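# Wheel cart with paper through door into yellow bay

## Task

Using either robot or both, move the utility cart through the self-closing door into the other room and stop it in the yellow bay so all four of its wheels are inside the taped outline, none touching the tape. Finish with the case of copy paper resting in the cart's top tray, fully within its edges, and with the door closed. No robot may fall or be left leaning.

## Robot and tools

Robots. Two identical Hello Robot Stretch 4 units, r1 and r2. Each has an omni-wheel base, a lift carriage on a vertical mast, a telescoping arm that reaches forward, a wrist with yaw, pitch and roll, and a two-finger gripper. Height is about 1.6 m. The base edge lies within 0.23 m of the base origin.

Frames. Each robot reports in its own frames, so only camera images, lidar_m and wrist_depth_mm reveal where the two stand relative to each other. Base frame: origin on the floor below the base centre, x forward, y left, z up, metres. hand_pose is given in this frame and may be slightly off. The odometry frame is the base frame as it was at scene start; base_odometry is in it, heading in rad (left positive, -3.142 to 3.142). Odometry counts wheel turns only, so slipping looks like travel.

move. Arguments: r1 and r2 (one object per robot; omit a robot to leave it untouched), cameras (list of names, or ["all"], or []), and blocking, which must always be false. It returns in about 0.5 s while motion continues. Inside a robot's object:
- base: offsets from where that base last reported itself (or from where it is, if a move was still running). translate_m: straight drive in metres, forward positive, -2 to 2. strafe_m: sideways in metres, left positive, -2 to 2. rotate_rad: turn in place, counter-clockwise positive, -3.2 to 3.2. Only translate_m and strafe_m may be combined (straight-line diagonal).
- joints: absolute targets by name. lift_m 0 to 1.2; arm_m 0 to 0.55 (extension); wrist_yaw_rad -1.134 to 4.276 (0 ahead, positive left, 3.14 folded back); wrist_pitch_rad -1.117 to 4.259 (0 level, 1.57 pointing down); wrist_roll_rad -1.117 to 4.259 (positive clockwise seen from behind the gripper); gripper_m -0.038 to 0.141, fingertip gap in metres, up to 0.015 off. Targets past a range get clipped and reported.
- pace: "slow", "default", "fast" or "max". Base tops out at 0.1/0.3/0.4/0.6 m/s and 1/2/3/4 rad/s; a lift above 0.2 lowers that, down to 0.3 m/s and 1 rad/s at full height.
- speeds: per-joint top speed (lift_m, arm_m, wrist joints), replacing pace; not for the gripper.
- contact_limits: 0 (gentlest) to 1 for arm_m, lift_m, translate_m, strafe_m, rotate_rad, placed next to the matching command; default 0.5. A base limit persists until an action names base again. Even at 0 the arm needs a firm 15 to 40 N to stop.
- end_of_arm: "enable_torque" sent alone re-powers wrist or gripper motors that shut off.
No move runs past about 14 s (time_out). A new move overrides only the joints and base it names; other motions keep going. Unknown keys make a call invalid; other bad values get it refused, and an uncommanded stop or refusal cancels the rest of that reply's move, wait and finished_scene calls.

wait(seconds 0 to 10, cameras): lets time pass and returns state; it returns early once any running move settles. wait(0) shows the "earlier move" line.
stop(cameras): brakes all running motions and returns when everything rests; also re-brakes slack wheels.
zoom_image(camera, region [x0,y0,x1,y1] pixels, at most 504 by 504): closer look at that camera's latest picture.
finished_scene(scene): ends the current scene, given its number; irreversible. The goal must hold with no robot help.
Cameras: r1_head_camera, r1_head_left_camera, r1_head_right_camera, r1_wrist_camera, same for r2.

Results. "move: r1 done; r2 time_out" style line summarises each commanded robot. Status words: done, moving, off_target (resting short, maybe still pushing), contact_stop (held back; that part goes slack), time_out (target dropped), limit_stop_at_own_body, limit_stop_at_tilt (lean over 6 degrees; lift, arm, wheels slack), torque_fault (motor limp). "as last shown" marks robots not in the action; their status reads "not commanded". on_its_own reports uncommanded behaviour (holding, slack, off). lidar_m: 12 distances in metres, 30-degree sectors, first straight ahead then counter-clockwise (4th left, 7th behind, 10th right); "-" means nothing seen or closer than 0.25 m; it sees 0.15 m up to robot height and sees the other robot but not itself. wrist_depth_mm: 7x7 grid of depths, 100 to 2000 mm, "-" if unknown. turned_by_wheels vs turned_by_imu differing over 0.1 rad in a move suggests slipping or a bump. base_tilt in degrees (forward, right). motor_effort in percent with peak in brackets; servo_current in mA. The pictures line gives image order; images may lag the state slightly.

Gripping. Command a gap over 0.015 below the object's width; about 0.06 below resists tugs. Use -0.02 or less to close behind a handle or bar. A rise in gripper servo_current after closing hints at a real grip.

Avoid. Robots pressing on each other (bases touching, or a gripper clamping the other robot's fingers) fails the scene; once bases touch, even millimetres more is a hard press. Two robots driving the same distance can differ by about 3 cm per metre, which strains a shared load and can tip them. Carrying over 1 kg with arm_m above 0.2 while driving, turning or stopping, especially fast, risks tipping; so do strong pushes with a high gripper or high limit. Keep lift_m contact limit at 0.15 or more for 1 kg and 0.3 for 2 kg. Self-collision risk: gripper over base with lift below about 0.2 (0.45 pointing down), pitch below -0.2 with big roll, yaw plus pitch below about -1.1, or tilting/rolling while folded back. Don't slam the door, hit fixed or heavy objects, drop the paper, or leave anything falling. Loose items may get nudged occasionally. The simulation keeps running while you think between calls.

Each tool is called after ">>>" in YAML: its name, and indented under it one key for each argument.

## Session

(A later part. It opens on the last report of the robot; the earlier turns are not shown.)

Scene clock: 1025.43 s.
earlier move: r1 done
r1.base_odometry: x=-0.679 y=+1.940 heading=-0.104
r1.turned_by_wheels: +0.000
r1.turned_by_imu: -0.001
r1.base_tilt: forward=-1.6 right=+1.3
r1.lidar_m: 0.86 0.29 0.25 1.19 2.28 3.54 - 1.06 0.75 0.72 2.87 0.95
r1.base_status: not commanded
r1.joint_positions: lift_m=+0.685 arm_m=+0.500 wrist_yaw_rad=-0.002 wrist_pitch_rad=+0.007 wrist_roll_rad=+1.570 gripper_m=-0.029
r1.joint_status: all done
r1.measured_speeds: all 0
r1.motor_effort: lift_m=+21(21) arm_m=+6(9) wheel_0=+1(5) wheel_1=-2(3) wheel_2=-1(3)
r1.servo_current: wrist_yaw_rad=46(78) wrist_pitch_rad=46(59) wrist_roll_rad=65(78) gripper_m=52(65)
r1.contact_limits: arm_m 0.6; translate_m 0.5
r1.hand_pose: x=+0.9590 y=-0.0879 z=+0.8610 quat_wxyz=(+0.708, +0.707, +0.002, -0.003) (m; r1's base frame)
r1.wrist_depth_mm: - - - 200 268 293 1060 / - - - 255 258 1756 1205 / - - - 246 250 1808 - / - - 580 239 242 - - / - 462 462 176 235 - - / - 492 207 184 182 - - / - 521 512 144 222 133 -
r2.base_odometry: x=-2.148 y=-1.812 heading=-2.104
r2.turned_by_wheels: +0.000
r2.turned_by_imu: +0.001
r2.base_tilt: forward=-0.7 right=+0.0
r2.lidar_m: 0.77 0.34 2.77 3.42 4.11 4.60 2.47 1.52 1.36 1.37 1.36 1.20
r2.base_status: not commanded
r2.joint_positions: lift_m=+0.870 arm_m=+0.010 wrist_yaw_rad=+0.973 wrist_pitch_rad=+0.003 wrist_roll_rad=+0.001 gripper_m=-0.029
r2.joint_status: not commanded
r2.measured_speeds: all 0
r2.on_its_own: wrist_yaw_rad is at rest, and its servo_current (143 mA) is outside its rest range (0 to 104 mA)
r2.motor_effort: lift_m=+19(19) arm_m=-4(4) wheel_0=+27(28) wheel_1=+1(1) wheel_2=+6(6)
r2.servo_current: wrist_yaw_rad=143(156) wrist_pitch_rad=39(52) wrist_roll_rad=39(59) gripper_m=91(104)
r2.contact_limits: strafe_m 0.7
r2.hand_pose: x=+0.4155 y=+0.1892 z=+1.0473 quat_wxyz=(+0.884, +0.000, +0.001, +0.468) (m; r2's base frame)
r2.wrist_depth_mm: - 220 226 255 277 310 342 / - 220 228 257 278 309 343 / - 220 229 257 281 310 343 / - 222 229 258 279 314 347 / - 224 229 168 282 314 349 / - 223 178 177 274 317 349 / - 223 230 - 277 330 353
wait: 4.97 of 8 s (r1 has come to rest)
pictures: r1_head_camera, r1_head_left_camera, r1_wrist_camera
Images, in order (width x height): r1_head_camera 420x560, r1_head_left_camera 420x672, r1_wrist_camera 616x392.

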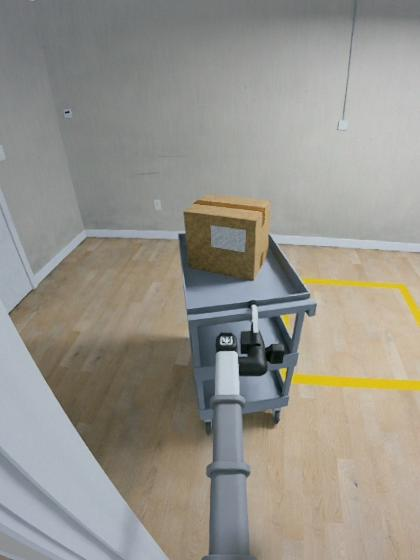

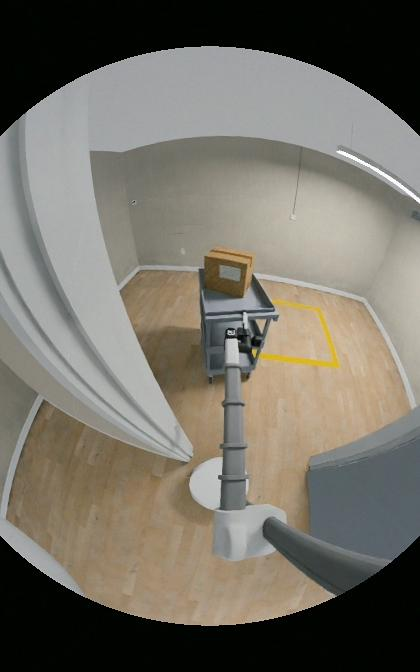

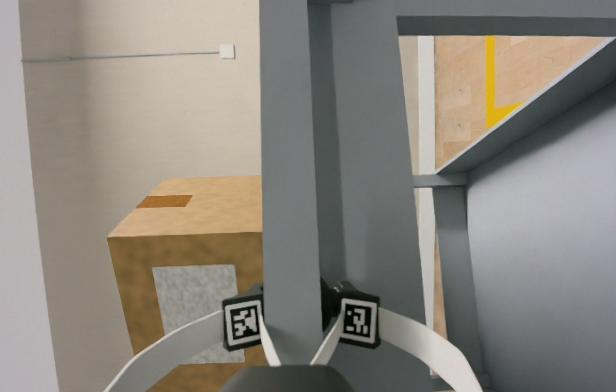

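>>> move:
  blocking: false
  r1: {"joints":{"gripper_m":0.11}}

>>> wait:
  seconds: 2

>>> move:
  blocking: false
  r1: {"joints":{"arm_m":0.0}}

>>> wait:
  seconds: 4

>>> move:
  blocking: false
  r1: {"base":{"strafe_m":-0.17}}

>>> wait:
  seconds: 4
  cameras: ["r1_head_camera","r1_wrist_camera","r1_head_left_camera","r1_head_right_camera"]

Scene clock: 1046.87 s.
move: r1 moving
r1.base_odometry: x=-0.679 y=+1.940 heading=-0.104
r1.turned_by_wheels: +0.000
r1.turned_by_imu: +0.000
r1.base_tilt: forward=-1.6 right=+1.2
r1.lidar_m: 0.85 0.29 0.25 1.21 2.31 3.55 - 1.08 0.75 0.72 2.88 0.96
r1.base_status: not commanded
r1.joint_positions: lift_m=+0.685 arm_m=+0.500 wrist_yaw_rad=-0.002 wrist_pitch_rad=+0.007 wrist_roll_rad=+1.570 gripper_m=-0.004
r1.joint_status: gripper_m moving
r1.measured_speeds: all 0
r1.motor_effort: lift_m=+21(21) arm_m=+6(6) wheel_0=+1(1) wheel_1=-2(3) wheel_2=-1(1)
r1.servo_current: wrist_yaw_rad=39(59) wrist_pitch_rad=52(52) wrist_roll_rad=59(65) gripper_m=72(72)
r1.contact_limits: arm_m 0.6; translate_m 0.5
r1.hand_pose: x=+0.9590 y=-0.0879 z=+0.8610 quat_wxyz=(+0.708, +0.707, +0.002, -0.003) (m; r1's base frame)
r1.wrist_depth_mm: - - - 203 282 293 1078 / - - - 259 262 1661 1205 / - - - 251 253 1808 - / - - 580 242 246 - - / - 469 469 180 239 - - / - 496 207 175 186 - - / - - 186 131 224 - -
r2.base_odometry: x=-2.148 y=-1.812 heading=-2.104
r2.turned_by_wheels: +0.000
r2.turned_by_imu: +0.000
r2.base_tilt: forward=-0.7 right=+0.0
r2.lidar_m: 0.73 0.36 2.77 3.42 4.13 4.61 2.46 1.53 1.36 1.34 1.34 1.20
r2.base_status: not commanded
r2.joint_positions: lift_m=+0.870 arm_m=+0.010 wrist_yaw_rad=+0.973 wrist_pitch_rad=+0.003 wrist_roll_rad=+0.001 gripper_m=-0.029
r2.joint_status: not commanded
r2.measured_speeds: all 0
r2.motor_effort: lift_m=+19(19) arm_m=-4(4) wheel_0=+27(27) wheel_1=+1(1) wheel_2=+5(6)
r2.servo_current: wrist_yaw_rad=143(143) wrist_pitch_rad=39(52) wrist_roll_rad=46(59) gripper_m=91(98)
r2.contact_limits: strafe_m 0.7
r2.hand_pose: x=+0.4155 y=+0.1892 z=+1.0473 quat_wxyz=(+0.884, +0.000, +0.001, +0.468) (m; r2's base frame)
r2.wrist_depth_mm: - 220 227 256 277 310 343 / - 220 228 256 278 310 345 / - 220 228 257 279 310 345 / - 224 229 259 279 312 345 / - 225 229 167 283 312 349 / - 222 178 177 274 317 351 / - 223 231 - 277 327 353
pictures: none

Scene clock: 1048.47 s.
earlier move: r1 done
r1.base_odometry: x=-0.679 y=+1.940 heading=-0.104
r1.turned_by_wheels: +0.000
r1.turned_by_imu: +0.000
r1.base_tilt: forward=-1.6 right=+1.3
r1.lidar_m: 0.86 0.30 0.26 2.11 2.29 3.55 - 1.11 0.76 0.71 2.88 0.97
r1.base_status: not commanded
r1.joint_positions: lift_m=+0.685 arm_m=+0.500 wrist_yaw_rad=-0.002 wrist_pitch_rad=+0.005 wrist_roll_rad=+1.570 gripper_m=+0.110
r1.joint_status: all done
r1.measured_speeds: all 0
r1.motor_effort: lift_m=+21(21) arm_m=+5(6) wheel_0=+1(2) wheel_1=-2(3) wheel_2=+0(1)
r1.servo_current: wrist_yaw_rad=59(65) wrist_pitch_rad=46(52) wrist_roll_rad=52(72) gripper_m=46(91)
r1.contact_limits: arm_m 0.6; translate_m 0.5
r1.hand_pose: x=+0.9590 y=-0.0879 z=+0.8615 quat_wxyz=(+0.708, +0.707, +0.001, -0.002) (m; r1's base frame)
r1.wrist_depth_mm: - - - 211 289 300 314 / - - - 205 273 1808 1255 / - - - 258 263 1808 - / - - 574 255 256 - - / - 473 480 246 248 - - / - - 492 185 211 - - / - 549 539 142 234 - -
r2.base_odometry: x=-2.148 y=-1.812 heading=-2.104
r2.turned_by_wheels: +0.000
r2.turned_by_imu: +0.000
r2.base_tilt: forward=-0.6 right=+0.0
r2.lidar_m: 0.75 0.38 2.76 3.42 4.08 4.61 2.47 1.54 1.36 1.35 1.35 1.21
r2.base_status: not commanded
r2.joint_positions: lift_m=+0.870 arm_m=+0.010 wrist_yaw_rad=+0.973 wrist_pitch_rad=+0.003 wrist_roll_rad=+0.001 gripper_m=-0.029
r2.joint_status: not commanded
r2.measured_speeds: all 0
r2.on_its_own: wrist_yaw_rad is at rest, and its servo_current (143 mA) is outside its rest range (0 to 104 mA)
r2.motor_effort: lift_m=+19(19) arm_m=-4(4) wheel_0=+27(28) wheel_1=+1(1) wheel_2=+6(6)
r2.servo_current: wrist_yaw_rad=143(150) wrist_pitch_rad=39(52) wrist_roll_rad=39(59) gripper_m=91(98)
r2.contact_limits: strafe_m 0.7
r2.hand_pose: x=+0.4155 y=+0.1892 z=+1.0473 quat_wxyz=(+0.884, +0.000, +0.001, +0.468) (m; r2's base frame)
r2.wrist_depth_mm: - 221 226 255 278 309 343 / - 220 227 257 278 309 343 / - 221 229 258 279 310 345 / - 224 229 259 279 312 345 / - 225 229 168 281 314 347 / - 223 177 177 273 315 353 / - 223 231 - 278 329 355
wait: 1.60 of 2 s (r1 has come to rest)
pictures: none

Scene clock: 1048.97 s.
move: r1 moving
r1.base_odometry: x=-0.679 y=+1.940 heading=-0.104
r1.turned_by_wheels: +0.000
r1.turned_by_imu: +0.000
r1.base_tilt: forward=-1.5 right=+1.3
r1.lidar_m: 0.86 0.27 0.25 2.10 2.31 3.56 - 1.09 0.75 0.70 2.88 0.97
r1.base_status: not commanded
r1.joint_positions: lift_m=+0.685 arm_m=+0.449 wrist_yaw_rad=-0.002 wrist_pitch_rad=+0.005 wrist_roll_rad=+1.570 gripper_m=+0.110
r1.joint_status: arm_m moving
r1.measured_speeds: translate_m=+0.000 strafe_m=+0.000 rotate_rad=+0.000 lift_m=+0.000 arm_m=-0.195 wrist_yaw_rad=+0.000 wrist_pitch_rad=+0.000 wrist_roll_rad=+0.000
r1.motor_effort: lift_m=+21(21) arm_m=-4(7) wheel_0=+1(2) wheel_1=-2(2) wheel_2=+0(0)
r1.servo_current: wrist_yaw_rad=52(59) wrist_pitch_rad=39(52) wrist_roll_rad=46(59) gripper_m=39(46)
r1.contact_limits: translate_m 0.5
r1.hand_pose: x=+0.9086 y=-0.0879 z=+0.8615 quat_wxyz=(+0.708, +0.707, +0.001, -0.002) (m; r1's base frame)
r1.wrist_depth_mm: - - - 249 324 334 415 / - - - 241 - 1708 - / - - - 236 301 - - / - - 554 231 293 - - / - - 535 225 286 - - / - - 549 220 196 - - / - - 603 136 273 842 -
r2.base_odometry: x=-2.148 y=-1.812 heading=-2.104
r2.turned_by_wheels: +0.000
r2.turned_by_imu: +0.000
r2.base_tilt: forward=-0.7 right=+0.0
r2.lidar_m: 0.73 0.38 2.76 3.43 4.11 4.61 2.43 1.53 1.33 1.36 1.30 1.18
r2.base_status: not commanded
r2.joint_positions: lift_m=+0.870 arm_m=+0.010 wrist_yaw_rad=+0.973 wrist_pitch_rad=+0.003 wrist_roll_rad=+0.001 gripper_m=-0.029
r2.joint_status: not commanded
r2.measured_speeds: all 0
r2.motor_effort: lift_m=+19(19) arm_m=-4(4) wheel_0=+27(27) wheel_1=+1(1) wheel_2=+6(6)
r2.servo_current: wrist_yaw_rad=130(143) wrist_pitch_rad=39(46) wrist_roll_rad=52(52) gripper_m=98(98)
r2.contact_limits: strafe_m 0.7
r2.hand_pose: x=+0.4155 y=+0.1892 z=+1.0473 quat_wxyz=(+0.884, +0.000, +0.001, +0.468) (m; r2's base frame)
r2.wrist_depth_mm: - 221 227 257 278 310 345 / - 220 228 257 278 310 345 / - 220 228 257 278 312 347 / - 224 229 259 281 312 343 / - 225 229 167 282 314 347 / - 223 178 177 274 317 349 / - 223 231 - 277 327 353
pictures: none

Scene clock: 1051.00 s.
earlier move: r1 done
r1.base_odometry: x=-0.679 y=+1.940 heading=-0.104
r1.turned_by_wheels: +0.000
r1.turned_by_imu: +0.000
r1.base_tilt: forward=-1.6 right=+1.3
r1.lidar_m: 0.87 0.27 0.26 1.17 2.29 3.55 - 1.06 0.77 0.71 2.85 0.97
r1.base_status: not commanded
r1.joint_positions: lift_m=+0.685 arm_m=+0.000 wrist_yaw_rad=-0.002 wrist_pitch_rad=+0.005 wrist_roll_rad=+1.570 gripper_m=+0.110
r1.joint_status: all done
r1.measured_speeds: all 0
r1.motor_effort: lift_m=+21(21) arm_m=-5(8) wheel_0=+1(2) wheel_1=-2(3) wheel_2=+0(0)
r1.servo_current: wrist_yaw_rad=65(72) wrist_pitch_rad=39(59) wrist_roll_rad=46(72) gripper_m=39(46)
r1.contact_limits: translate_m 0.5
r1.hand_pose: x=+0.4593 y=-0.0879 z=+0.8615 quat_wxyz=(+0.708, +0.707, +0.001, -0.002) (m; r1's base frame)
r1.wrist_depth_mm: - - - - - 1708 1182 / - - - - - 1661 1229 / - - - - - 820 - / - - - 1025 - 759 - / - - 1025 715 - 732 - / - - 1025 1042 198 707 - / - - - 142 - 1661 1229
r2.base_odometry: x=-2.148 y=-1.812 heading=-2.104
r2.turned_by_wheels: +0.000
r2.turned_by_imu: +0.000
r2.base_tilt: forward=-0.7 right=+0.0
r2.lidar_m: 0.73 0.38 2.79 3.41 4.12 4.60 2.44 1.51 1.34 1.35 1.36 1.20
r2.base_status: not commanded
r2.joint_positions: lift_m=+0.870 arm_m=+0.010 wrist_yaw_rad=+0.973 wrist_pitch_rad=+0.003 wrist_roll_rad=+0.001 gripper_m=-0.029
r2.joint_status: not commanded
r2.measured_speeds: all 0
r2.on_its_own: wrist_yaw_rad is at rest, and its servo_current (137 mA) is outside its rest range (0 to 104 mA)
r2.motor_effort: lift_m=+19(19) arm_m=-4(4) wheel_0=+27(27) wheel_1=+1(1) wheel_2=+5(6)
r2.servo_current: wrist_yaw_rad=137(156) wrist_pitch_rad=46(46) wrist_roll_rad=52(59) gripper_m=85(104)
r2.contact_limits: strafe_m 0.7
r2.hand_pose: x=+0.4155 y=+0.1892 z=+1.0473 quat_wxyz=(+0.884, +0.000, +0.001, +0.468) (m; r2's base frame)
r2.wrist_depth_mm: - 220 227 256 278 309 342 / - 220 228 257 279 309 345 / - 220 229 257 279 310 345 / - 223 229 258 281 314 345 / - 225 230 167 282 315 349 / - 221 178 177 274 317 351 / - 223 231 - 276 329 353
wait: 2.03 of 4 s (r1 has come to rest)
pictures: none

Scene clock: 1051.50 s.
move: r1 moving
r1.base_odometry: x=-0.683 y=+1.904 heading=-0.104
r1.turned_by_wheels: +0.000
r1.turned_by_imu: +0.000
r1.base_tilt: forward=-1.6 right=+1.3
r1.lidar_m: 0.84 0.32 0.28 1.14 2.34 3.61 - 1.03 0.70 0.67 2.84 0.98
r1.base_status: strafe_m moving
r1.joint_positions: lift_m=+0.685 arm_m=+0.000 wrist_yaw_rad=-0.002 wrist_pitch_rad=+0.005 wrist_roll_rad=+1.570 gripper_m=+0.110
r1.joint_status: not commanded
r1.measured_speeds: translate_m=+0.001 strafe_m=-0.142 rotate_rad=-0.005 lift_m=+0.000 arm_m=+0.000 wrist_yaw_rad=+0.000 wrist_pitch_rad=+0.000 wrist_roll_rad=+0.000
r1.motor_effort: lift_m=+21(21) arm_m=-5(5) wheel_0=+11(11) wheel_1=-10(10) wheel_2=+0(1)
r1.servo_current: wrist_yaw_rad=39(65) wrist_pitch_rad=52(52) wrist_roll_rad=52(65) gripper_m=39(46)
r1.hand_pose: x=+0.4593 y=-0.0879 z=+0.8615 quat_wxyz=(+0.708, +0.707, +0.001, -0.002) (m; r1's base frame)
r1.wrist_depth_mm: - - - - - 1708 1205 / - - - - - 1661 1229 / - - - - - 1537 1205 / - - - 1078 - 759 - / - - 991 976 - 741 - / - - 1008 1025 198 715 - / - - - 136 - 1708 1255
r2.base_odometry: x=-2.148 y=-1.812 heading=-2.104
r2.turned_by_wheels: +0.000
r2.turned_by_imu: +0.000
r2.base_tilt: forward=-0.7 right=+0.0
r2.lidar_m: 0.77 0.37 2.78 3.42 4.13 4.62 2.47 1.51 1.35 1.34 1.36 1.20
r2.base_status: not commanded
r2.joint_positions: lift_m=+0.870 arm_m=+0.010 wrist_yaw_rad=+0.973 wrist_pitch_rad=+0.003 wrist_roll_rad=+0.001 gripper_m=-0.029
r2.joint_status: not commanded
r2.measured_speeds: all 0
r2.motor_effort: lift_m=+19(19) arm_m=-3(4) wheel_0=+27(28) wheel_1=+1(1) wheel_2=+5(6)
r2.servo_current: wrist_yaw_rad=137(143) wrist_pitch_rad=39(46) wrist_roll_rad=33(59) gripper_m=98(98)
r2.contact_limits: strafe_m 0.7
r2.hand_pose: x=+0.4155 y=+0.1892 z=+1.0473 quat_wxyz=(+0.884, +0.000, +0.001, +0.468) (m; r2's base frame)
r2.wrist_depth_mm: - 220 226 257 278 307 343 / - 220 228 256 278 310 343 / - 221 229 257 279 312 343 / - 224 229 258 282 314 345 / - 224 230 167 281 317 349 / - 222 178 177 274 315 353 / - 224 230 - 276 329 355
pictures: none

Scene clock: 1052.83 s.
earlier move: r1 done
r1.base_odometry: x=-0.697 y=+1.771 heading=-0.104
r1.turned_by_wheels: +0.000
r1.turned_by_imu: -0.001
r1.base_tilt: forward=-1.6 right=+1.3
r1.lidar_m: 0.88 0.90 0.39 0.90 2.47 3.81 - 0.81 0.60 0.54 2.70 3.07
r1.base_status: done
r1.joint_positions: lift_m=+0.685 arm_m=+0.000 wrist_yaw_rad=-0.002 wrist_pitch_rad=+0.005 wrist_roll_rad=+1.570 gripper_m=+0.110
r1.joint_status: not commanded
r1.measured_speeds: all 0
r1.motor_effort: lift_m=+21(21) arm_m=-5(5) wheel_0=+2(11) wheel_1=-1(10) wheel_2=+0(2)
r1.servo_current: wrist_yaw_rad=65(65) wrist_pitch_rad=46(59) wrist_roll_rad=65(65) gripper_m=46(52)
r1.hand_pose: x=+0.4593 y=-0.0879 z=+0.8615 quat_wxyz=(+0.708, +0.707, +0.001, -0.002) (m; r1's base frame)
r1.wrist_depth_mm: - - - - - 1661 1182 / - - - - - 1708 1205 / - - - - - 1756 1255 / - - - - - 1537 - / - - - 1008 - 759 - / - - 960 976 198 211 - / - - - 136 - - -
r2.base_odometry: x=-2.148 y=-1.812 heading=-2.104
r2.turned_by_wheels: +0.000
r2.turned_by_imu: +0.000
r2.base_tilt: forward=-0.6 right=+0.0
r2.lidar_m: 0.73 0.39 2.78 3.43 4.11 4.61 2.47 1.51 1.33 1.35 1.35 1.20
r2.base_status: not commanded
r2.joint_positions: lift_m=+0.870 arm_m=+0.010 wrist_yaw_rad=+0.973 wrist_pitch_rad=+0.003 wrist_roll_rad=+0.001 gripper_m=-0.029
r2.joint_status: not commanded
r2.measured_speeds: all 0
r2.on_its_own: wrist_yaw_rad is at rest, and its servo_current (137 mA) is outside its rest range (0 to 104 mA)
r2.motor_effort: lift_m=+19(19) arm_m=-4(4) wheel_0=+27(28) wheel_1=+0(1) wheel_2=+6(6)
r2.servo_current: wrist_yaw_rad=137(150) wrist_pitch_rad=39(52) wrist_roll_rad=52(59) gripper_m=91(104)
r2.contact_limits: strafe_m 0.7
r2.hand_pose: x=+0.4155 y=+0.1892 z=+1.0473 quat_wxyz=(+0.884, +0.000, +0.001, +0.468) (m; r2's base frame)
r2.wrist_depth_mm: - 221 227 255 276 309 345 / - 220 228 256 277 310 345 / - 220 228 256 278 310 349 / - 223 230 258 279 312 347 / - 224 229 167 282 314 349 / - 223 178 177 274 317 349 / - 223 231 - 277 327 355
wait: 1.33 of 4 s (r1 has come to rest)
pictures: r1_head_camera, r1_head_left_camera, r1_head_right_camera, r1_wrist_camera
Images, in order (width x height): r1_head_camera 420x560, r1_head_left_camera 420x672, r1_head_right_camera 420x672, r1_wrist_camera 616x392.

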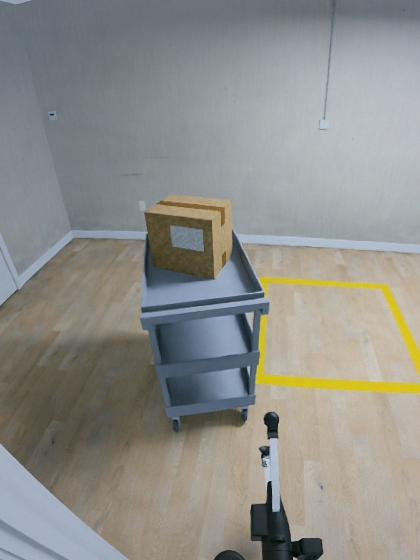

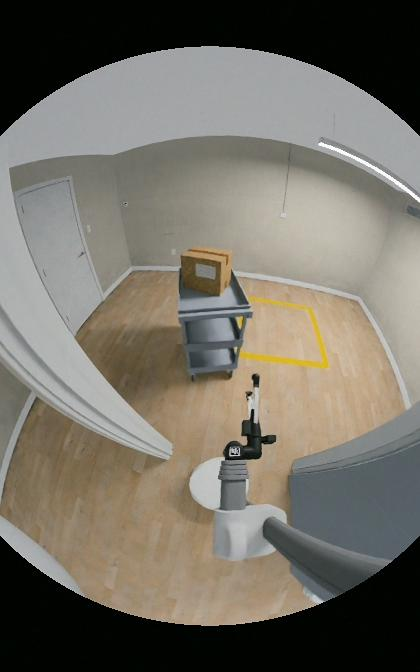

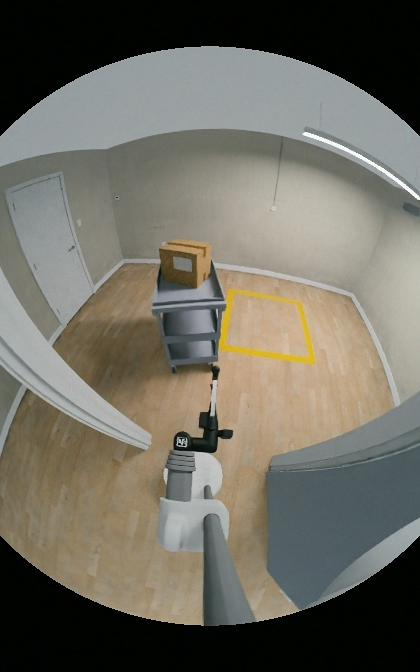

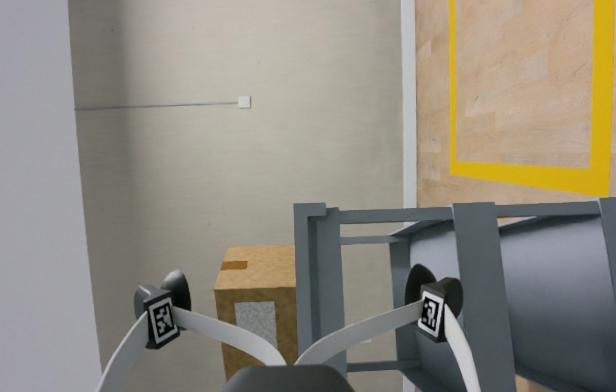

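>>> move:
  blocking: false
  r1: {"base":{"translate_m":0.38,"strafe_m":0.05},"contact_limits":{"translate_m":0.3}}

>>> wait:
  seconds: 5
  cameras: ["r1_head_camera","r1_wrist_camera","r1_head_left_camera"]

Scene clock: 1068.27 s.
move: r1 moving
r1.base_odometry: x=-0.665 y=+1.771 heading=-0.104
r1.turned_by_wheels: +0.000
r1.turned_by_imu: +0.000
r1.base_tilt: forward=-1.6 right=+1.3
r1.lidar_m: 0.86 0.86 0.38 0.71 2.48 3.78 - 0.81 0.59 0.55 2.72 3.03
r1.base_status: translate_m moving; strafe_m moving
r1.joint_positions: lift_m=+0.685 arm_m=+0.000 wrist_yaw_rad=-0.002 wrist_pitch_rad=+0.005 wrist_roll_rad=+1.570 gripper_m=+0.110
r1.joint_status: not commanded
r1.measured_speeds: translate_m=+0.122 strafe_m=+0.016 rotate_rad=+0.003 lift_m=+0.000 arm_m=+0.000 wrist_yaw_rad=+0.000 wrist_pitch_rad=+0.000 wrist_roll_rad=+0.000
r1.motor_effort: lift_m=+21(21) arm_m=-5(5) wheel_0=+3(7) wheel_1=+5(7) wheel_2=-8(9)
r1.servo_current: wrist_yaw_rad=33(59) wrist_pitch_rad=46(52) wrist_roll_rad=46(59) gripper_m=39(46)
r1.contact_limits: translate_m 0.3
r1.hand_pose: x=+0.4593 y=-0.0879 z=+0.8615 quat_wxyz=(+0.708, +0.707, +0.001, -0.002) (m; r1's base frame)
r1.wrist_depth_mm: - - - - - 1708 1182 / - - - - - 1708 1205 / - - - - - 1756 1229 / - - - - - 1537 - / - - - 991 - 741 - / - - 931 946 198 707 - / - - - 142 - - -
r2.base_odometry: x=-2.148 y=-1.812 heading=-2.104
r2.turned_by_wheels: +0.000
r2.turned_by_imu: +0.000
r2.base_tilt: forward=-0.7 right=+0.0
r2.lidar_m: 0.74 0.38 2.77 3.39 4.16 4.59 2.45 1.50 1.36 1.36 1.36 1.20
r2.base_status: not commanded
r2.joint_positions: lift_m=+0.870 arm_m=+0.010 wrist_yaw_rad=+0.973 wrist_pitch_rad=+0.003 wrist_roll_rad=+0.001 gripper_m=-0.029
r2.joint_status: not commanded
r2.measured_speeds: all 0
r2.motor_effort: lift_m=+19(19) arm_m=-4(4) wheel_0=+27(28) wheel_1=+1(1) wheel_2=+6(6)
r2.servo_current: wrist_yaw_rad=143(143) wrist_pitch_rad=39(46) wrist_roll_rad=46(52) gripper_m=91(98)
r2.contact_limits: strafe_m 0.7
r2.hand_pose: x=+0.4155 y=+0.1892 z=+1.0473 quat_wxyz=(+0.884, +0.000, +0.001, +0.468) (m; r2's base frame)
r2.wrist_depth_mm: - 220 226 255 278 307 345 / - 220 227 257 281 309 345 / - 220 229 255 279 310 343 / - 224 229 258 281 312 347 / - 224 229 168 282 314 349 / - 223 178 177 276 317 349 / - 222 231 - 276 327 353
pictures: none

Scene clock: 1070.53 s.
earlier move: r1 done
r1.base_odometry: x=-0.314 y=+1.781 heading=-0.104
r1.turned_by_wheels: +0.000
r1.turned_by_imu: +0.000
r1.base_tilt: forward=-1.6 right=+1.3
r1.lidar_m: 0.51 0.53 2.18 0.31 0.33 3.70 - 0.89 0.69 1.12 2.82 0.58
r1.base_status: done
r1.joint_positions: lift_m=+0.685 arm_m=+0.000 wrist_yaw_rad=-0.002 wrist_pitch_rad=+0.005 wrist_roll_rad=+1.570 gripper_m=+0.110
r1.joint_status: not commanded
r1.measured_speeds: all 0
r1.motor_effort: lift_m=+21(21) arm_m=-5(5) wheel_0=+4(8) wheel_1=+1(9) wheel_2=+1(10)
r1.servo_current: wrist_yaw_rad=39(78) wrist_pitch_rad=46(52) wrist_roll_rad=46(65) gripper_m=46(52)
r1.contact_limits: translate_m 0.3
r1.hand_pose: x=+0.4593 y=-0.0879 z=+0.8615 quat_wxyz=(+0.708, +0.707, +0.001, -0.002) (m; r1's base frame)
r1.wrist_depth_mm: - - - - - 1808 1205 / - - - - - 1863 1205 / - - - - - 410 410 / - - - - 404 715 - / - - 699 627 976 - - / - - 585 585 195 - - / - - 634 136 - - -
r2.base_odometry: x=-2.148 y=-1.812 heading=-2.104
r2.turned_by_wheels: +0.000
r2.turned_by_imu: +0.000
r2.base_tilt: forward=-0.7 right=+0.0
r2.lidar_m: 0.72 0.37 2.77 3.43 4.15 4.60 2.43 1.52 1.35 1.37 1.32 1.19
r2.base_status: not commanded
r2.joint_positions: lift_m=+0.870 arm_m=+0.010 wrist_yaw_rad=+0.973 wrist_pitch_rad=+0.003 wrist_roll_rad=+0.001 gripper_m=-0.029
r2.joint_status: not commanded
r2.measured_speeds: all 0
r2.on_its_own: wrist_yaw_rad is at rest, and its servo_current (143 mA) is outside its rest range (0 to 104 mA)
r2.motor_effort: lift_m=+19(19) arm_m=-3(4) wheel_0=+27(28) wheel_1=+1(1) wheel_2=+6(6)
r2.servo_current: wrist_yaw_rad=143(150) wrist_pitch_rad=39(46) wrist_roll_rad=46(59) gripper_m=98(104)
r2.contact_limits: strafe_m 0.7
r2.hand_pose: x=+0.4155 y=+0.1892 z=+1.0473 quat_wxyz=(+0.884, +0.000, +0.001, +0.468) (m; r2's base frame)
r2.wrist_depth_mm: - 220 227 255 276 310 345 / - 220 228 256 278 309 345 / - 220 229 257 281 310 345 / - 223 229 259 281 312 345 / - 224 230 167 283 314 349 / - 223 178 177 274 315 351 / - 224 230 - 276 327 355
wait: 2.27 of 5 s (r1 has come to rest)
pictures: r1_head_camera, r1_head_left_camera, r1_wrist_camera
Images, in order (width x height): r1_head_camera 420x560, r1_head_left_camera 420x672, r1_wrist_camera 616x392.

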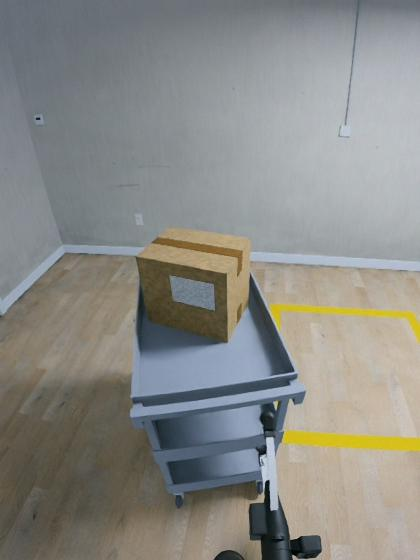

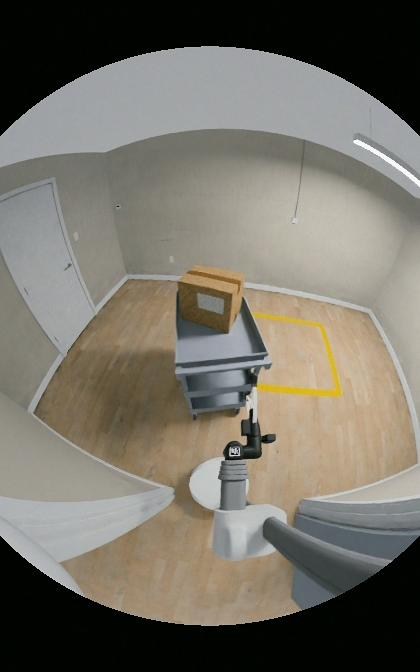

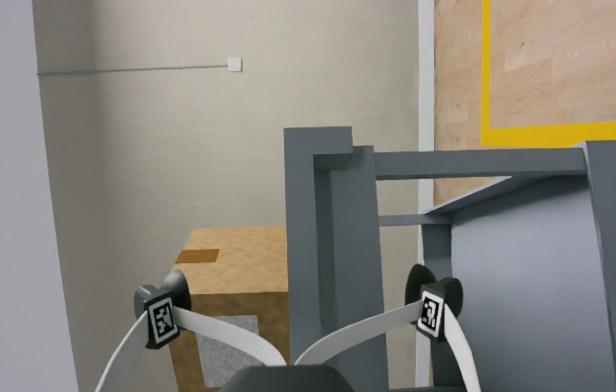

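>>> move:
  blocking: false
  r1: {"base":{"translate_m":0.13},"contact_limits":{"translate_m":0.3},"pace":"slow"}

>>> wait:
  seconds: 4
  cameras: ["r1_head_camera","r1_wrist_camera"]

Scene clock: 1075.23 s.
move: r1 moving
r1.base_odometry: x=-0.301 y=+1.780 heading=-0.103
r1.turned_by_wheels: +0.000
r1.turned_by_imu: +0.000
r1.base_tilt: forward=-1.6 right=+1.3
r1.lidar_m: 0.50 0.51 2.18 0.32 0.32 3.85 - 0.89 0.70 1.26 2.81 0.56
r1.base_status: translate_m moving
r1.joint_positions: lift_m=+0.685 arm_m=+0.000 wrist_yaw_rad=-0.002 wrist_pitch_rad=+0.005 wrist_roll_rad=+1.570 gripper_m=+0.110
r1.joint_status: not commanded
r1.measured_speeds: translate_m=+0.049 strafe_m=+0.000 rotate_rad=+0.000 lift_m=+0.000 arm_m=+0.000 wrist_yaw_rad=+0.000 wrist_pitch_rad=+0.000 wrist_roll_rad=+0.000
r1.motor_effort: lift_m=+21(21) arm_m=-5(5) wheel_0=+3(11) wheel_1=+3(5) wheel_2=-5(6)
r1.servo_current: wrist_yaw_rad=46(59) wrist_pitch_rad=46(52) wrist_roll_rad=39(59) gripper_m=39(46)
r1.contact_limits: translate_m 0.3
r1.hand_pose: x=+0.4593 y=-0.0879 z=+0.8615 quat_wxyz=(+0.708, +0.707, +0.001, -0.002) (m; r1's base frame)
r1.wrist_depth_mm: - - - - - 1808 1205 / - - - - - 1863 1229 / - - - - - 1430 397 / - - - - 394 707 - / - - 691 621 991 - - / - - 580 309 196 - - / - - 621 136 - - -
r2.base_odometry: x=-2.148 y=-1.812 heading=-2.104
r2.turned_by_wheels: +0.000
r2.turned_by_imu: +0.000
r2.base_tilt: forward=-0.7 right=+0.0
r2.lidar_m: 0.72 0.37 2.78 3.40 4.12 4.62 2.45 1.51 1.35 1.36 1.36 1.19
r2.base_status: not commanded
r2.joint_positions: lift_m=+0.870 arm_m=+0.010 wrist_yaw_rad=+0.973 wrist_pitch_rad=+0.003 wrist_roll_rad=+0.001 gripper_m=-0.029
r2.joint_status: not commanded
r2.measured_speeds: all 0
r2.motor_effort: lift_m=+19(19) arm_m=-4(4) wheel_0=+27(28) wheel_1=+1(1) wheel_2=+6(6)
r2.servo_current: wrist_yaw_rad=137(143) wrist_pitch_rad=46(46) wrist_roll_rad=59(59) gripper_m=98(98)
r2.contact_limits: strafe_m 0.7
r2.hand_pose: x=+0.4155 y=+0.1892 z=+1.0473 quat_wxyz=(+0.884, +0.000, +0.001, +0.468) (m; r2's base frame)
r2.wrist_depth_mm: - 220 226 255 277 309 343 / - 220 227 257 278 310 345 / - 220 228 257 279 312 347 / - 224 229 259 279 310 345 / - 225 230 167 282 315 347 / - 223 177 177 274 317 351 / - 223 230 - 277 327 353
pictures: none

Scene clock: 1077.30 s.
earlier move: r1 done
r1.base_odometry: x=-0.184 y=+1.768 heading=-0.103
r1.turned_by_wheels: +0.000
r1.turned_by_imu: +0.000
r1.base_tilt: forward=-1.6 right=+1.3
r1.lidar_m: 0.38 0.38 2.17 0.64 0.36 5.21 - 0.87 0.76 2.58 2.82 0.46
r1.base_status: done
r1.joint_positions: lift_m=+0.685 arm_m=+0.000 wrist_yaw_rad=-0.002 wrist_pitch_rad=+0.005 wrist_roll_rad=+1.570 gripper_m=+0.110
r1.joint_status: not commanded
r1.measured_speeds: all 0
r1.motor_effort: lift_m=+21(21) arm_m=-5(5) wheel_0=+3(11) wheel_1=+2(5) wheel_2=-1(7)
r1.servo_current: wrist_yaw_rad=52(72) wrist_pitch_rad=39(52) wrist_roll_rad=39(78) gripper_m=39(52)
r1.contact_limits: translate_m 0.3
r1.hand_pose: x=+0.4593 y=-0.0879 z=+0.8615 quat_wxyz=(+0.708, +0.707, +0.001, -0.002) (m; r1's base frame)
r1.wrist_depth_mm: - - - - - 1863 1229 / - - - - - 1863 1229 / - - - 211 272 278 279 / - - - 204 263 1708 - / - - 609 255 255 - - / - - 477 193 197 - - / - 488 480 142 245 - -
r2.base_odometry: x=-2.148 y=-1.812 heading=-2.104
r2.turned_by_wheels: +0.000
r2.turned_by_imu: +0.000
r2.base_tilt: forward=-0.6 right=+0.0
r2.lidar_m: 0.73 0.37 2.78 3.42 4.11 4.60 2.46 1.53 1.35 1.35 1.36 1.21
r2.base_status: not commanded
r2.joint_positions: lift_m=+0.870 arm_m=+0.010 wrist_yaw_rad=+0.973 wrist_pitch_rad=+0.003 wrist_roll_rad=+0.001 gripper_m=-0.029
r2.joint_status: not commanded
r2.measured_speeds: all 0
r2.on_its_own: wrist_yaw_rad is at rest, and its servo_current (137 mA) is outside its rest range (0 to 104 mA)
r2.motor_effort: lift_m=+19(19) arm_m=-4(4) wheel_0=+27(28) wheel_1=+1(1) wheel_2=+5(6)
r2.servo_current: wrist_yaw_rad=137(150) wrist_pitch_rad=39(52) wrist_roll_rad=52(65) gripper_m=98(98)
r2.contact_limits: strafe_m 0.7
r2.hand_pose: x=+0.4155 y=+0.1892 z=+1.0473 quat_wxyz=(+0.884, +0.000, +0.001, +0.468) (m; r2's base frame)
r2.wrist_depth_mm: - 220 227 255 277 310 345 / - 220 227 256 279 309 343 / - 220 229 256 279 310 343 / - 224 229 259 281 314 345 / - 225 229 167 282 314 349 / - 222 177 177 276 317 349 / - 223 230 - 274 329 353
wait: 2.07 of 4 s (r1 has come to rest)
pictures: r1_head_camera, r1_wrist_camera
Images, in order (width x height): r1_head_camera 420x560, r1_wrist_camera 616x392.

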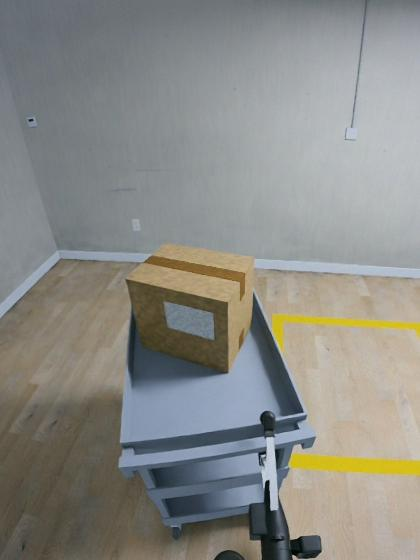

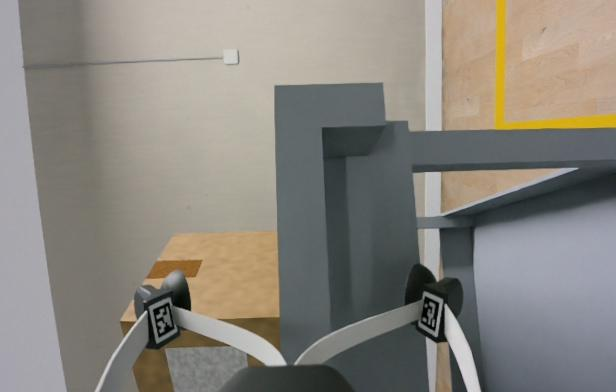

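>>> move:
  blocking: false
  r1: {"base":{"translate_m":0.045},"contact_limits":{"translate_m":0.3},"pace":"slow"}

>>> wait:
  seconds: 3

>>> move:
  blocking: false
  r1: {"joints":{"gripper_m":-0.03}}

>>> wait:
  seconds: 3
  cameras: ["r1_head_camera","r1_wrist_camera"]

Scene clock: 1083.13 s.
move: r1 moving
r1.base_odometry: x=-0.172 y=+1.766 heading=-0.103
r1.turned_by_wheels: +0.000
r1.turned_by_imu: +0.000
r1.base_tilt: forward=-1.6 right=+1.3
r1.lidar_m: 0.37 0.36 2.19 0.69 0.38 5.44 - 0.89 0.76 2.34 2.83 0.43
r1.base_status: translate_m moving
r1.joint_positions: lift_m=+0.685 arm_m=+0.000 wrist_yaw_rad=-0.002 wrist_pitch_rad=+0.005 wrist_roll_rad=+1.570 gripper_m=+0.110
r1.joint_status: not commanded
r1.measured_speeds: translate_m=+0.049 strafe_m=-0.001 rotate_rad=+0.001 lift_m=+0.000 arm_m=+0.000 wrist_yaw_rad=+0.000 wrist_pitch_rad=+0.000 wrist_roll_rad=+0.000
r1.motor_effort: lift_m=+21(21) arm_m=-5(5) wheel_0=+5(6) wheel_1=+3(4) wheel_2=-6(7)
r1.servo_current: wrist_yaw_rad=46(59) wrist_pitch_rad=52(52) wrist_roll_rad=46(65) gripper_m=39(46)
r1.contact_limits: translate_m 0.3
r1.hand_pose: x=+0.4593 y=-0.0879 z=+0.8615 quat_wxyz=(+0.708, +0.707, +0.001, -0.002) (m; r1's base frame)
r1.wrist_depth_mm: - - - - - 1756 1160 / - - - - - 1708 1205 / - - - 205 259 266 267 / - - - 250 252 1756 - / - - 591 243 246 - - / - 469 449 182 211 - - / - 473 466 143 234 - -
r2.base_odometry: x=-2.148 y=-1.812 heading=-2.104
r2.turned_by_wheels: +0.000
r2.turned_by_imu: +0.000
r2.base_tilt: forward=-0.7 right=+0.0
r2.lidar_m: 0.73 0.38 2.77 3.43 4.13 4.60 2.45 1.51 1.34 1.36 1.33 1.20
r2.base_status: not commanded
r2.joint_positions: lift_m=+0.870 arm_m=+0.010 wrist_yaw_rad=+0.973 wrist_pitch_rad=+0.003 wrist_roll_rad=+0.001 gripper_m=-0.029
r2.joint_status: not commanded
r2.measured_speeds: all 0
r2.motor_effort: lift_m=+19(19) arm_m=-4(4) wheel_0=+27(27) wheel_1=+1(1) wheel_2=+6(6)
r2.servo_current: wrist_yaw_rad=137(150) wrist_pitch_rad=39(46) wrist_roll_rad=52(59) gripper_m=91(98)
r2.contact_limits: strafe_m 0.7
r2.hand_pose: x=+0.4155 y=+0.1892 z=+1.0473 quat_wxyz=(+0.884, +0.000, +0.001, +0.468) (m; r2's base frame)
r2.wrist_depth_mm: - 221 227 256 276 307 343 / - 219 227 257 278 310 345 / - 220 228 258 279 310 343 / - 224 229 259 281 312 345 / - 224 230 167 282 314 349 / - 221 177 177 273 317 349 / - 222 231 - 277 329 353
pictures: none

Scene clock: 1084.27 s.
earlier move: r1 done
r1.base_odometry: x=-0.140 y=+1.763 heading=-0.103
r1.turned_by_wheels: +0.000
r1.turned_by_imu: +0.000
r1.base_tilt: forward=-1.6 right=+1.3
r1.lidar_m: 0.36 0.37 2.15 0.77 0.41 0.45 - 0.86 0.78 2.57 2.85 0.44
r1.base_status: done
r1.joint_positions: lift_m=+0.685 arm_m=+0.000 wrist_yaw_rad=-0.002 wrist_pitch_rad=+0.005 wrist_roll_rad=+1.570 gripper_m=+0.110
r1.joint_status: not commanded
r1.measured_speeds: all 0
r1.motor_effort: lift_m=+21(21) arm_m=-2(5) wheel_0=+3(6) wheel_1=+4(7) wheel_2=-3(7)
r1.servo_current: wrist_yaw_rad=52(59) wrist_pitch_rad=46(52) wrist_roll_rad=59(65) gripper_m=39(46)
r1.contact_limits: translate_m 0.3
r1.hand_pose: x=+0.4591 y=-0.0879 z=+0.8615 quat_wxyz=(+0.708, +0.707, +0.001, -0.002) (m; r1's base frame)
r1.wrist_depth_mm: - - - - - 1863 1255 / - - - - - 1863 1205 / - - - 190 251 1537 1098 / - - - 245 247 530 273 / - - 621 180 239 - - / - 480 484 175 229 - - / - 442 449 142 226 - -
r2.base_odometry: x=-2.148 y=-1.812 heading=-2.104
r2.turned_by_wheels: +0.000
r2.turned_by_imu: +0.000
r2.base_tilt: forward=-0.7 right=+0.0
r2.lidar_m: 0.75 0.36 2.77 3.41 4.10 4.60 2.44 1.53 1.34 1.35 1.34 1.19
r2.base_status: not commanded
r2.joint_positions: lift_m=+0.870 arm_m=+0.010 wrist_yaw_rad=+0.973 wrist_pitch_rad=+0.003 wrist_roll_rad=+0.001 gripper_m=-0.029
r2.joint_status: not commanded
r2.measured_speeds: all 0
r2.on_its_own: wrist_yaw_rad is at rest, and its servo_current (130 mA) is outside its rest range (0 to 104 mA)
r2.motor_effort: lift_m=+19(19) arm_m=-4(4) wheel_0=+27(27) wheel_1=+0(1) wheel_2=+6(6)
r2.servo_current: wrist_yaw_rad=130(156) wrist_pitch_rad=39(46) wrist_roll_rad=52(78) gripper_m=91(104)
r2.contact_limits: strafe_m 0.7
r2.hand_pose: x=+0.4155 y=+0.1892 z=+1.0473 quat_wxyz=(+0.884, +0.000, +0.001, +0.468) (m; r2's base frame)
r2.wrist_depth_mm: - 220 228 256 278 307 345 / - 220 228 255 279 309 345 / - 220 229 257 279 312 345 / - 224 229 258 281 310 343 / - 224 230 168 282 314 349 / - 223 178 177 274 319 351 / - 223 230 - 277 329 353
wait: 1.13 of 3 s (r1 has come to rest)
pictures: none

Scene clock: 1084.77 s.
move: r1 moving
r1.base_odometry: x=-0.140 y=+1.763 heading=-0.103
r1.turned_by_wheels: +0.000
r1.turned_by_imu: +0.000
r1.base_tilt: forward=-1.6 right=+1.3
r1.lidar_m: 0.36 0.37 2.15 0.74 0.39 0.47 - 0.89 0.78 2.58 2.81 0.43
r1.base_status: not commanded
r1.joint_positions: lift_m=+0.685 arm_m=+0.000 wrist_yaw_rad=-0.002 wrist_pitch_rad=+0.006 wrist_roll_rad=+1.570 gripper_m=+0.095
r1.joint_status: gripper_m moving
r1.measured_speeds: translate_m=+0.000 strafe_m=+0.000 rotate_rad=+0.000 lift_m=+0.000 arm_m=+0.000 wrist_yaw_rad=+0.000 wrist_pitch_rad=+0.015 wrist_roll_rad=+0.000
r1.motor_effort: lift_m=+21(21) arm_m=-1(2) wheel_0=+3(3) wheel_1=+3(4) wheel_2=-3(3)
r1.servo_current: wrist_yaw_rad=46(65) wrist_pitch_rad=39(52) wrist_roll_rad=59(65) gripper_m=98(98)
r1.contact_limits: translate_m 0.3
r1.hand_pose: x=+0.4591 y=-0.0879 z=+0.8613 quat_wxyz=(+0.708, +0.707, +0.002, -0.003) (m; r1's base frame)
r1.wrist_depth_mm: - - - - - 1756 1229 / - - - - - 1708 1205 / - - - 191 254 1576 1138 / - - - 244 247 521 274 / - - 621 181 239 - - / - 500 221 176 214 - - / - 433 445 138 226 - -
r2.base_odometry: x=-2.148 y=-1.812 heading=-2.104
r2.turned_by_wheels: +0.000
r2.turned_by_imu: +0.000
r2.base_tilt: forward=-0.7 right=+0.0
r2.lidar_m: 0.74 0.37 2.76 3.44 4.09 4.61 2.47 1.52 1.36 1.36 1.37 1.19
r2.base_status: not commanded
r2.joint_positions: lift_m=+0.870 arm_m=+0.010 wrist_yaw_rad=+0.973 wrist_pitch_rad=+0.003 wrist_roll_rad=+0.001 gripper_m=-0.029
r2.joint_status: not commanded
r2.measured_speeds: all 0
r2.motor_effort: lift_m=+19(19) arm_m=-4(4) wheel_0=+28(28) wheel_1=+0(1) wheel_2=+5(6)
r2.servo_current: wrist_yaw_rad=137(150) wrist_pitch_rad=39(46) wrist_roll_rad=46(59) gripper_m=91(104)
r2.contact_limits: strafe_m 0.7
r2.hand_pose: x=+0.4155 y=+0.1892 z=+1.0473 quat_wxyz=(+0.884, +0.000, +0.001, +0.468) (m; r2's base frame)
r2.wrist_depth_mm: - 221 227 257 276 309 343 / - 220 228 257 279 309 345 / - 221 228 257 278 312 345 / - 224 229 258 279 312 347 / - 224 229 168 282 315 349 / - 223 177 177 274 317 349 / - 223 231 - 277 327 355
pictures: none

Scene clock: 1086.37 s.
earlier move: r1 done
r1.base_odometry: x=-0.140 y=+1.763 heading=-0.103
r1.turned_by_wheels: +0.000
r1.turned_by_imu: +0.000
r1.base_tilt: forward=-1.6 right=+1.3
r1.lidar_m: 0.38 0.38 2.14 0.74 0.36 0.47 - 0.87 0.79 2.58 2.86 0.46
r1.base_status: not commanded
r1.joint_positions: lift_m=+0.685 arm_m=+0.000 wrist_yaw_rad=-0.002 wrist_pitch_rad=+0.007 wrist_roll_rad=+1.570 gripper_m=-0.029
r1.joint_status: all done
r1.measured_speeds: all 0
r1.motor_effort: lift_m=+21(21) arm_m=+2(2) wheel_0=+2(3) wheel_1=+2(4) wheel_2=-1(4)
r1.servo_current: wrist_yaw_rad=59(65) wrist_pitch_rad=46(72) wrist_roll_rad=39(65) gripper_m=78(202)
r1.contact_limits: translate_m 0.3
r1.hand_pose: x=+0.4591 y=-0.0879 z=+0.8611 quat_wxyz=(+0.708, +0.707, +0.002, -0.003) (m; r1's base frame)
r1.wrist_depth_mm: - - - - - 1661 1205 / - - - - - 1708 1229 / - - - 199 263 268 268 / - - - 253 255 1708 - / - - 609 247 248 - - / - 525 189 194 181 - - / - 151 466 152 235 136 -
r2.base_odometry: x=-2.148 y=-1.812 heading=-2.104
r2.turned_by_wheels: +0.000
r2.turned_by_imu: +0.000
r2.base_tilt: forward=-0.7 right=+0.0
r2.lidar_m: 0.74 0.36 2.75 3.40 4.12 4.61 2.49 1.53 1.34 1.33 1.37 1.21
r2.base_status: not commanded
r2.joint_positions: lift_m=+0.870 arm_m=+0.010 wrist_yaw_rad=+0.973 wrist_pitch_rad=+0.003 wrist_roll_rad=+0.001 gripper_m=-0.029
r2.joint_status: not commanded
r2.measured_speeds: all 0
r2.on_its_own: wrist_yaw_rad is at rest, and its servo_current (143 mA) is outside its rest range (0 to 104 mA)
r2.motor_effort: lift_m=+19(19) arm_m=-4(4) wheel_0=+27(28) wheel_1=+1(1) wheel_2=+6(6)
r2.servo_current: wrist_yaw_rad=143(150) wrist_pitch_rad=52(52) wrist_roll_rad=52(59) gripper_m=98(104)
r2.contact_limits: strafe_m 0.7
r2.hand_pose: x=+0.4155 y=+0.1892 z=+1.0473 quat_wxyz=(+0.884, +0.000, +0.001, +0.468) (m; r2's base frame)
r2.wrist_depth_mm: - 221 226 256 278 309 342 / - 220 228 257 278 309 343 / - 221 229 258 281 312 345 / - 224 229 260 279 310 345 / - 225 229 167 281 314 349 / - 223 177 177 274 317 351 / - 224 232 - 277 329 355
wait: 1.60 of 3 s (r1 has come to rest)
pictures: r1_head_camera, r1_wrist_camera
Images, in order (width x height): r1_head_camera 420x560, r1_wrist_camera 616x392.

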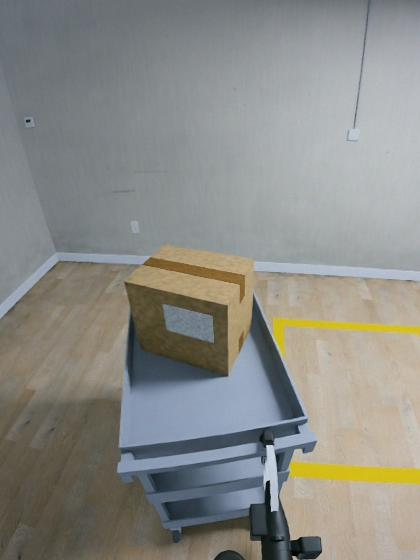

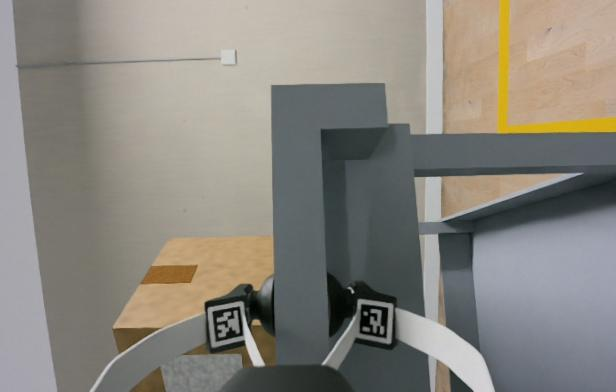

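>>> move:
  blocking: false
  r1: {"base":{"translate_m":0.12,"strafe_m":-0.25},"contact_limits":{"translate_m":0.4},"pace":"slow"}

>>> wait:
  seconds: 6
  cameras: ["r1_head_camera","r1_wrist_camera","r1_head_right_camera"]

Scene clock: 1100.60 s.
move: r1 moving
r1.base_odometry: x=-0.135 y=+1.751 heading=-0.103
r1.turned_by_wheels: +0.000
r1.turned_by_imu: +0.000
r1.base_tilt: forward=-1.6 right=+1.2
r1.lidar_m: 0.38 0.37 2.16 0.78 0.40 0.46 - 0.87 0.77 2.58 2.81 0.45
r1.base_status: translate_m moving; strafe_m moving
r1.joint_positions: lift_m=+0.685 arm_m=+0.000 wrist_yaw_rad=-0.002 wrist_pitch_rad=+0.007 wrist_roll_rad=+1.570 gripper_m=-0.029
r1.joint_status: not commanded
r1.measured_speeds: translate_m=+0.022 strafe_m=-0.043 rotate_rad=+0.005 lift_m=+0.000 arm_m=+0.000 wrist_yaw_rad=+0.007 wrist_pitch_rad=+0.000 wrist_roll_rad=+0.000
r1.motor_effort: lift_m=+21(21) arm_m=+4(4) wheel_0=+8(10) wheel_1=-6(6) wheel_2=-4(7)
r1.servo_current: wrist_yaw_rad=59(65) wrist_pitch_rad=52(52) wrist_roll_rad=46(59) gripper_m=72(78)
r1.contact_limits: translate_m 0.4
r1.hand_pose: x=+0.4591 y=-0.0879 z=+0.8611 quat_wxyz=(+0.708, +0.707, +0.002, -0.003) (m; r1's base frame)
r1.wrist_depth_mm: - - - - - 1756 1182 / - - - - - 1708 1182 / - - - 196 258 266 265 / - - - 250 252 1576 - / - - 591 242 246 - - / - 492 205 194 181 - - / - 151 466 153 234 136 -
r2.base_odometry: x=-2.148 y=-1.812 heading=-2.104
r2.turned_by_wheels: +0.000
r2.turned_by_imu: +0.000
r2.base_tilt: forward=-0.7 right=+0.0
r2.lidar_m: 0.72 0.38 2.81 3.41 4.11 4.61 2.45 1.53 1.36 1.37 1.36 1.21
r2.base_status: not commanded
r2.joint_positions: lift_m=+0.870 arm_m=+0.010 wrist_yaw_rad=+0.973 wrist_pitch_rad=+0.003 wrist_roll_rad=+0.001 gripper_m=-0.029
r2.joint_status: not commanded
r2.measured_speeds: all 0
r2.motor_effort: lift_m=+19(19) arm_m=-4(4) wheel_0=+27(28) wheel_1=+0(1) wheel_2=+6(6)
r2.servo_current: wrist_yaw_rad=150(150) wrist_pitch_rad=39(46) wrist_roll_rad=39(59) gripper_m=91(91)
r2.contact_limits: strafe_m 0.7
r2.hand_pose: x=+0.4155 y=+0.1892 z=+1.0473 quat_wxyz=(+0.884, +0.000, +0.001, +0.468) (m; r2's base frame)
r2.wrist_depth_mm: - 221 227 256 278 307 345 / - 220 228 256 278 310 343 / - 220 228 257 278 310 345 / - 224 229 259 281 312 347 / - 224 229 168 283 314 347 / - 222 178 177 276 317 351 / - 222 232 - 274 329 357
pictures: none

Scene clock: 1104.17 s.
earlier move: r1 done
r1.base_odometry: x=-0.046 y=+1.502 heading=-0.103
r1.turned_by_wheels: +0.000
r1.turned_by_imu: +0.000
r1.base_tilt: forward=-1.6 right=+1.3
r1.lidar_m: 0.31 0.27 2.38 1.17 0.66 4.20 1.60 0.66 0.77 2.36 2.60 0.51
r1.base_status: done
r1.joint_positions: lift_m=+0.685 arm_m=+0.000 wrist_yaw_rad=+0.003 wrist_pitch_rad=+0.007 wrist_roll_rad=+1.570 gripper_m=-0.029
r1.joint_status: not commanded
r1.measured_speeds: all 0
r1.motor_effort: lift_m=+21(21) arm_m=+0(4) wheel_0=+6(12) wheel_1=-2(6) wheel_2=+1(7)
r1.servo_current: wrist_yaw_rad=52(72) wrist_pitch_rad=52(59) wrist_roll_rad=46(65) gripper_m=78(85)
r1.contact_limits: translate_m 0.4
r1.hand_pose: x=+0.4595 y=-0.0865 z=+0.8611 quat_wxyz=(+0.708, +0.707, +0.004, -0.001) (m; r1's base frame)
r1.wrist_depth_mm: - - - - - 1708 1160 / - - - - - 1708 1205 / - - - 239 - 1863 1229 / - - - 221 290 298 300 / - - - 202 258 1756 1229 / - - 205 195 181 1756 - / - 151 473 152 220 137 -
r2.base_odometry: x=-2.148 y=-1.812 heading=-2.104
r2.turned_by_wheels: +0.000
r2.turned_by_imu: +0.001
r2.base_tilt: forward=-0.7 right=+0.0
r2.lidar_m: 0.76 0.36 2.77 3.43 4.12 4.59 2.46 1.54 1.34 1.37 1.34 1.19
r2.base_status: not commanded
r2.joint_positions: lift_m=+0.870 arm_m=+0.010 wrist_yaw_rad=+0.973 wrist_pitch_rad=+0.003 wrist_roll_rad=+0.001 gripper_m=-0.029
r2.joint_status: not commanded
r2.measured_speeds: all 0
r2.on_its_own: wrist_yaw_rad is at rest, and its servo_current (143 mA) is outside its rest range (0 to 104 mA)
r2.motor_effort: lift_m=+19(19) arm_m=-4(4) wheel_0=+27(28) wheel_1=+1(1) wheel_2=+5(6)
r2.servo_current: wrist_yaw_rad=143(156) wrist_pitch_rad=39(52) wrist_roll_rad=33(65) gripper_m=91(104)
r2.contact_limits: strafe_m 0.7
r2.hand_pose: x=+0.4155 y=+0.1892 z=+1.0473 quat_wxyz=(+0.884, +0.000, +0.001, +0.468) (m; r2's base frame)
r2.wrist_depth_mm: - 220 227 256 277 307 343 / - 220 228 256 278 310 343 / - 220 229 257 281 312 345 / - 224 229 258 282 312 347 / - 225 231 167 282 315 349 / - 222 178 177 276 317 351 / - 222 232 - 277 330 351
wait: 3.57 of 6 s (r1 has come to rest)
pictures: r1_head_camera, r1_head_right_camera, r1_wrist_camera
Images, in order (width x height): r1_head_camera 420x560, r1_head_right_camera 420x672, r1_wrist_camera 616x392.

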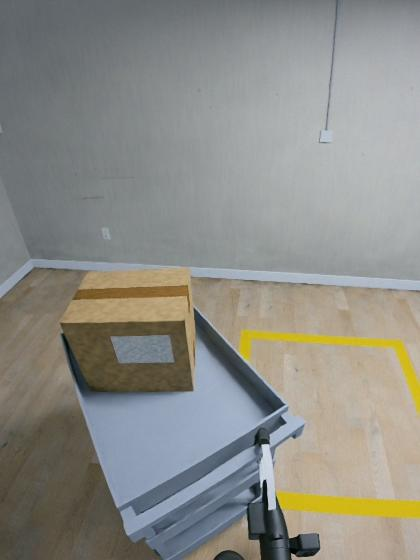

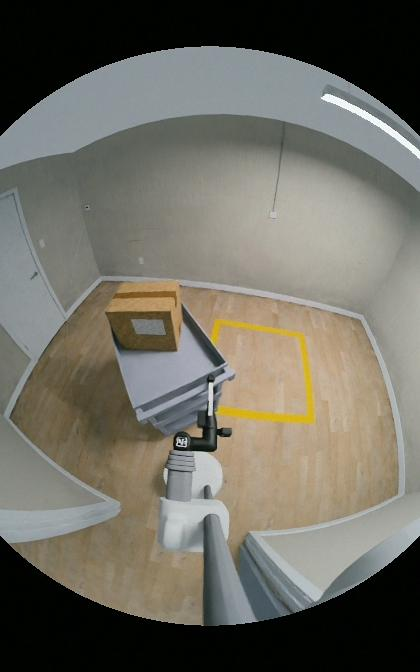

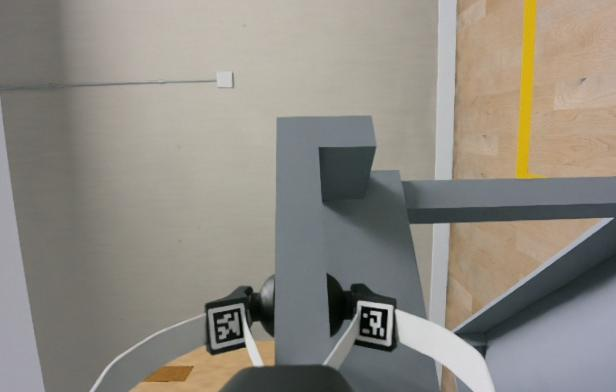

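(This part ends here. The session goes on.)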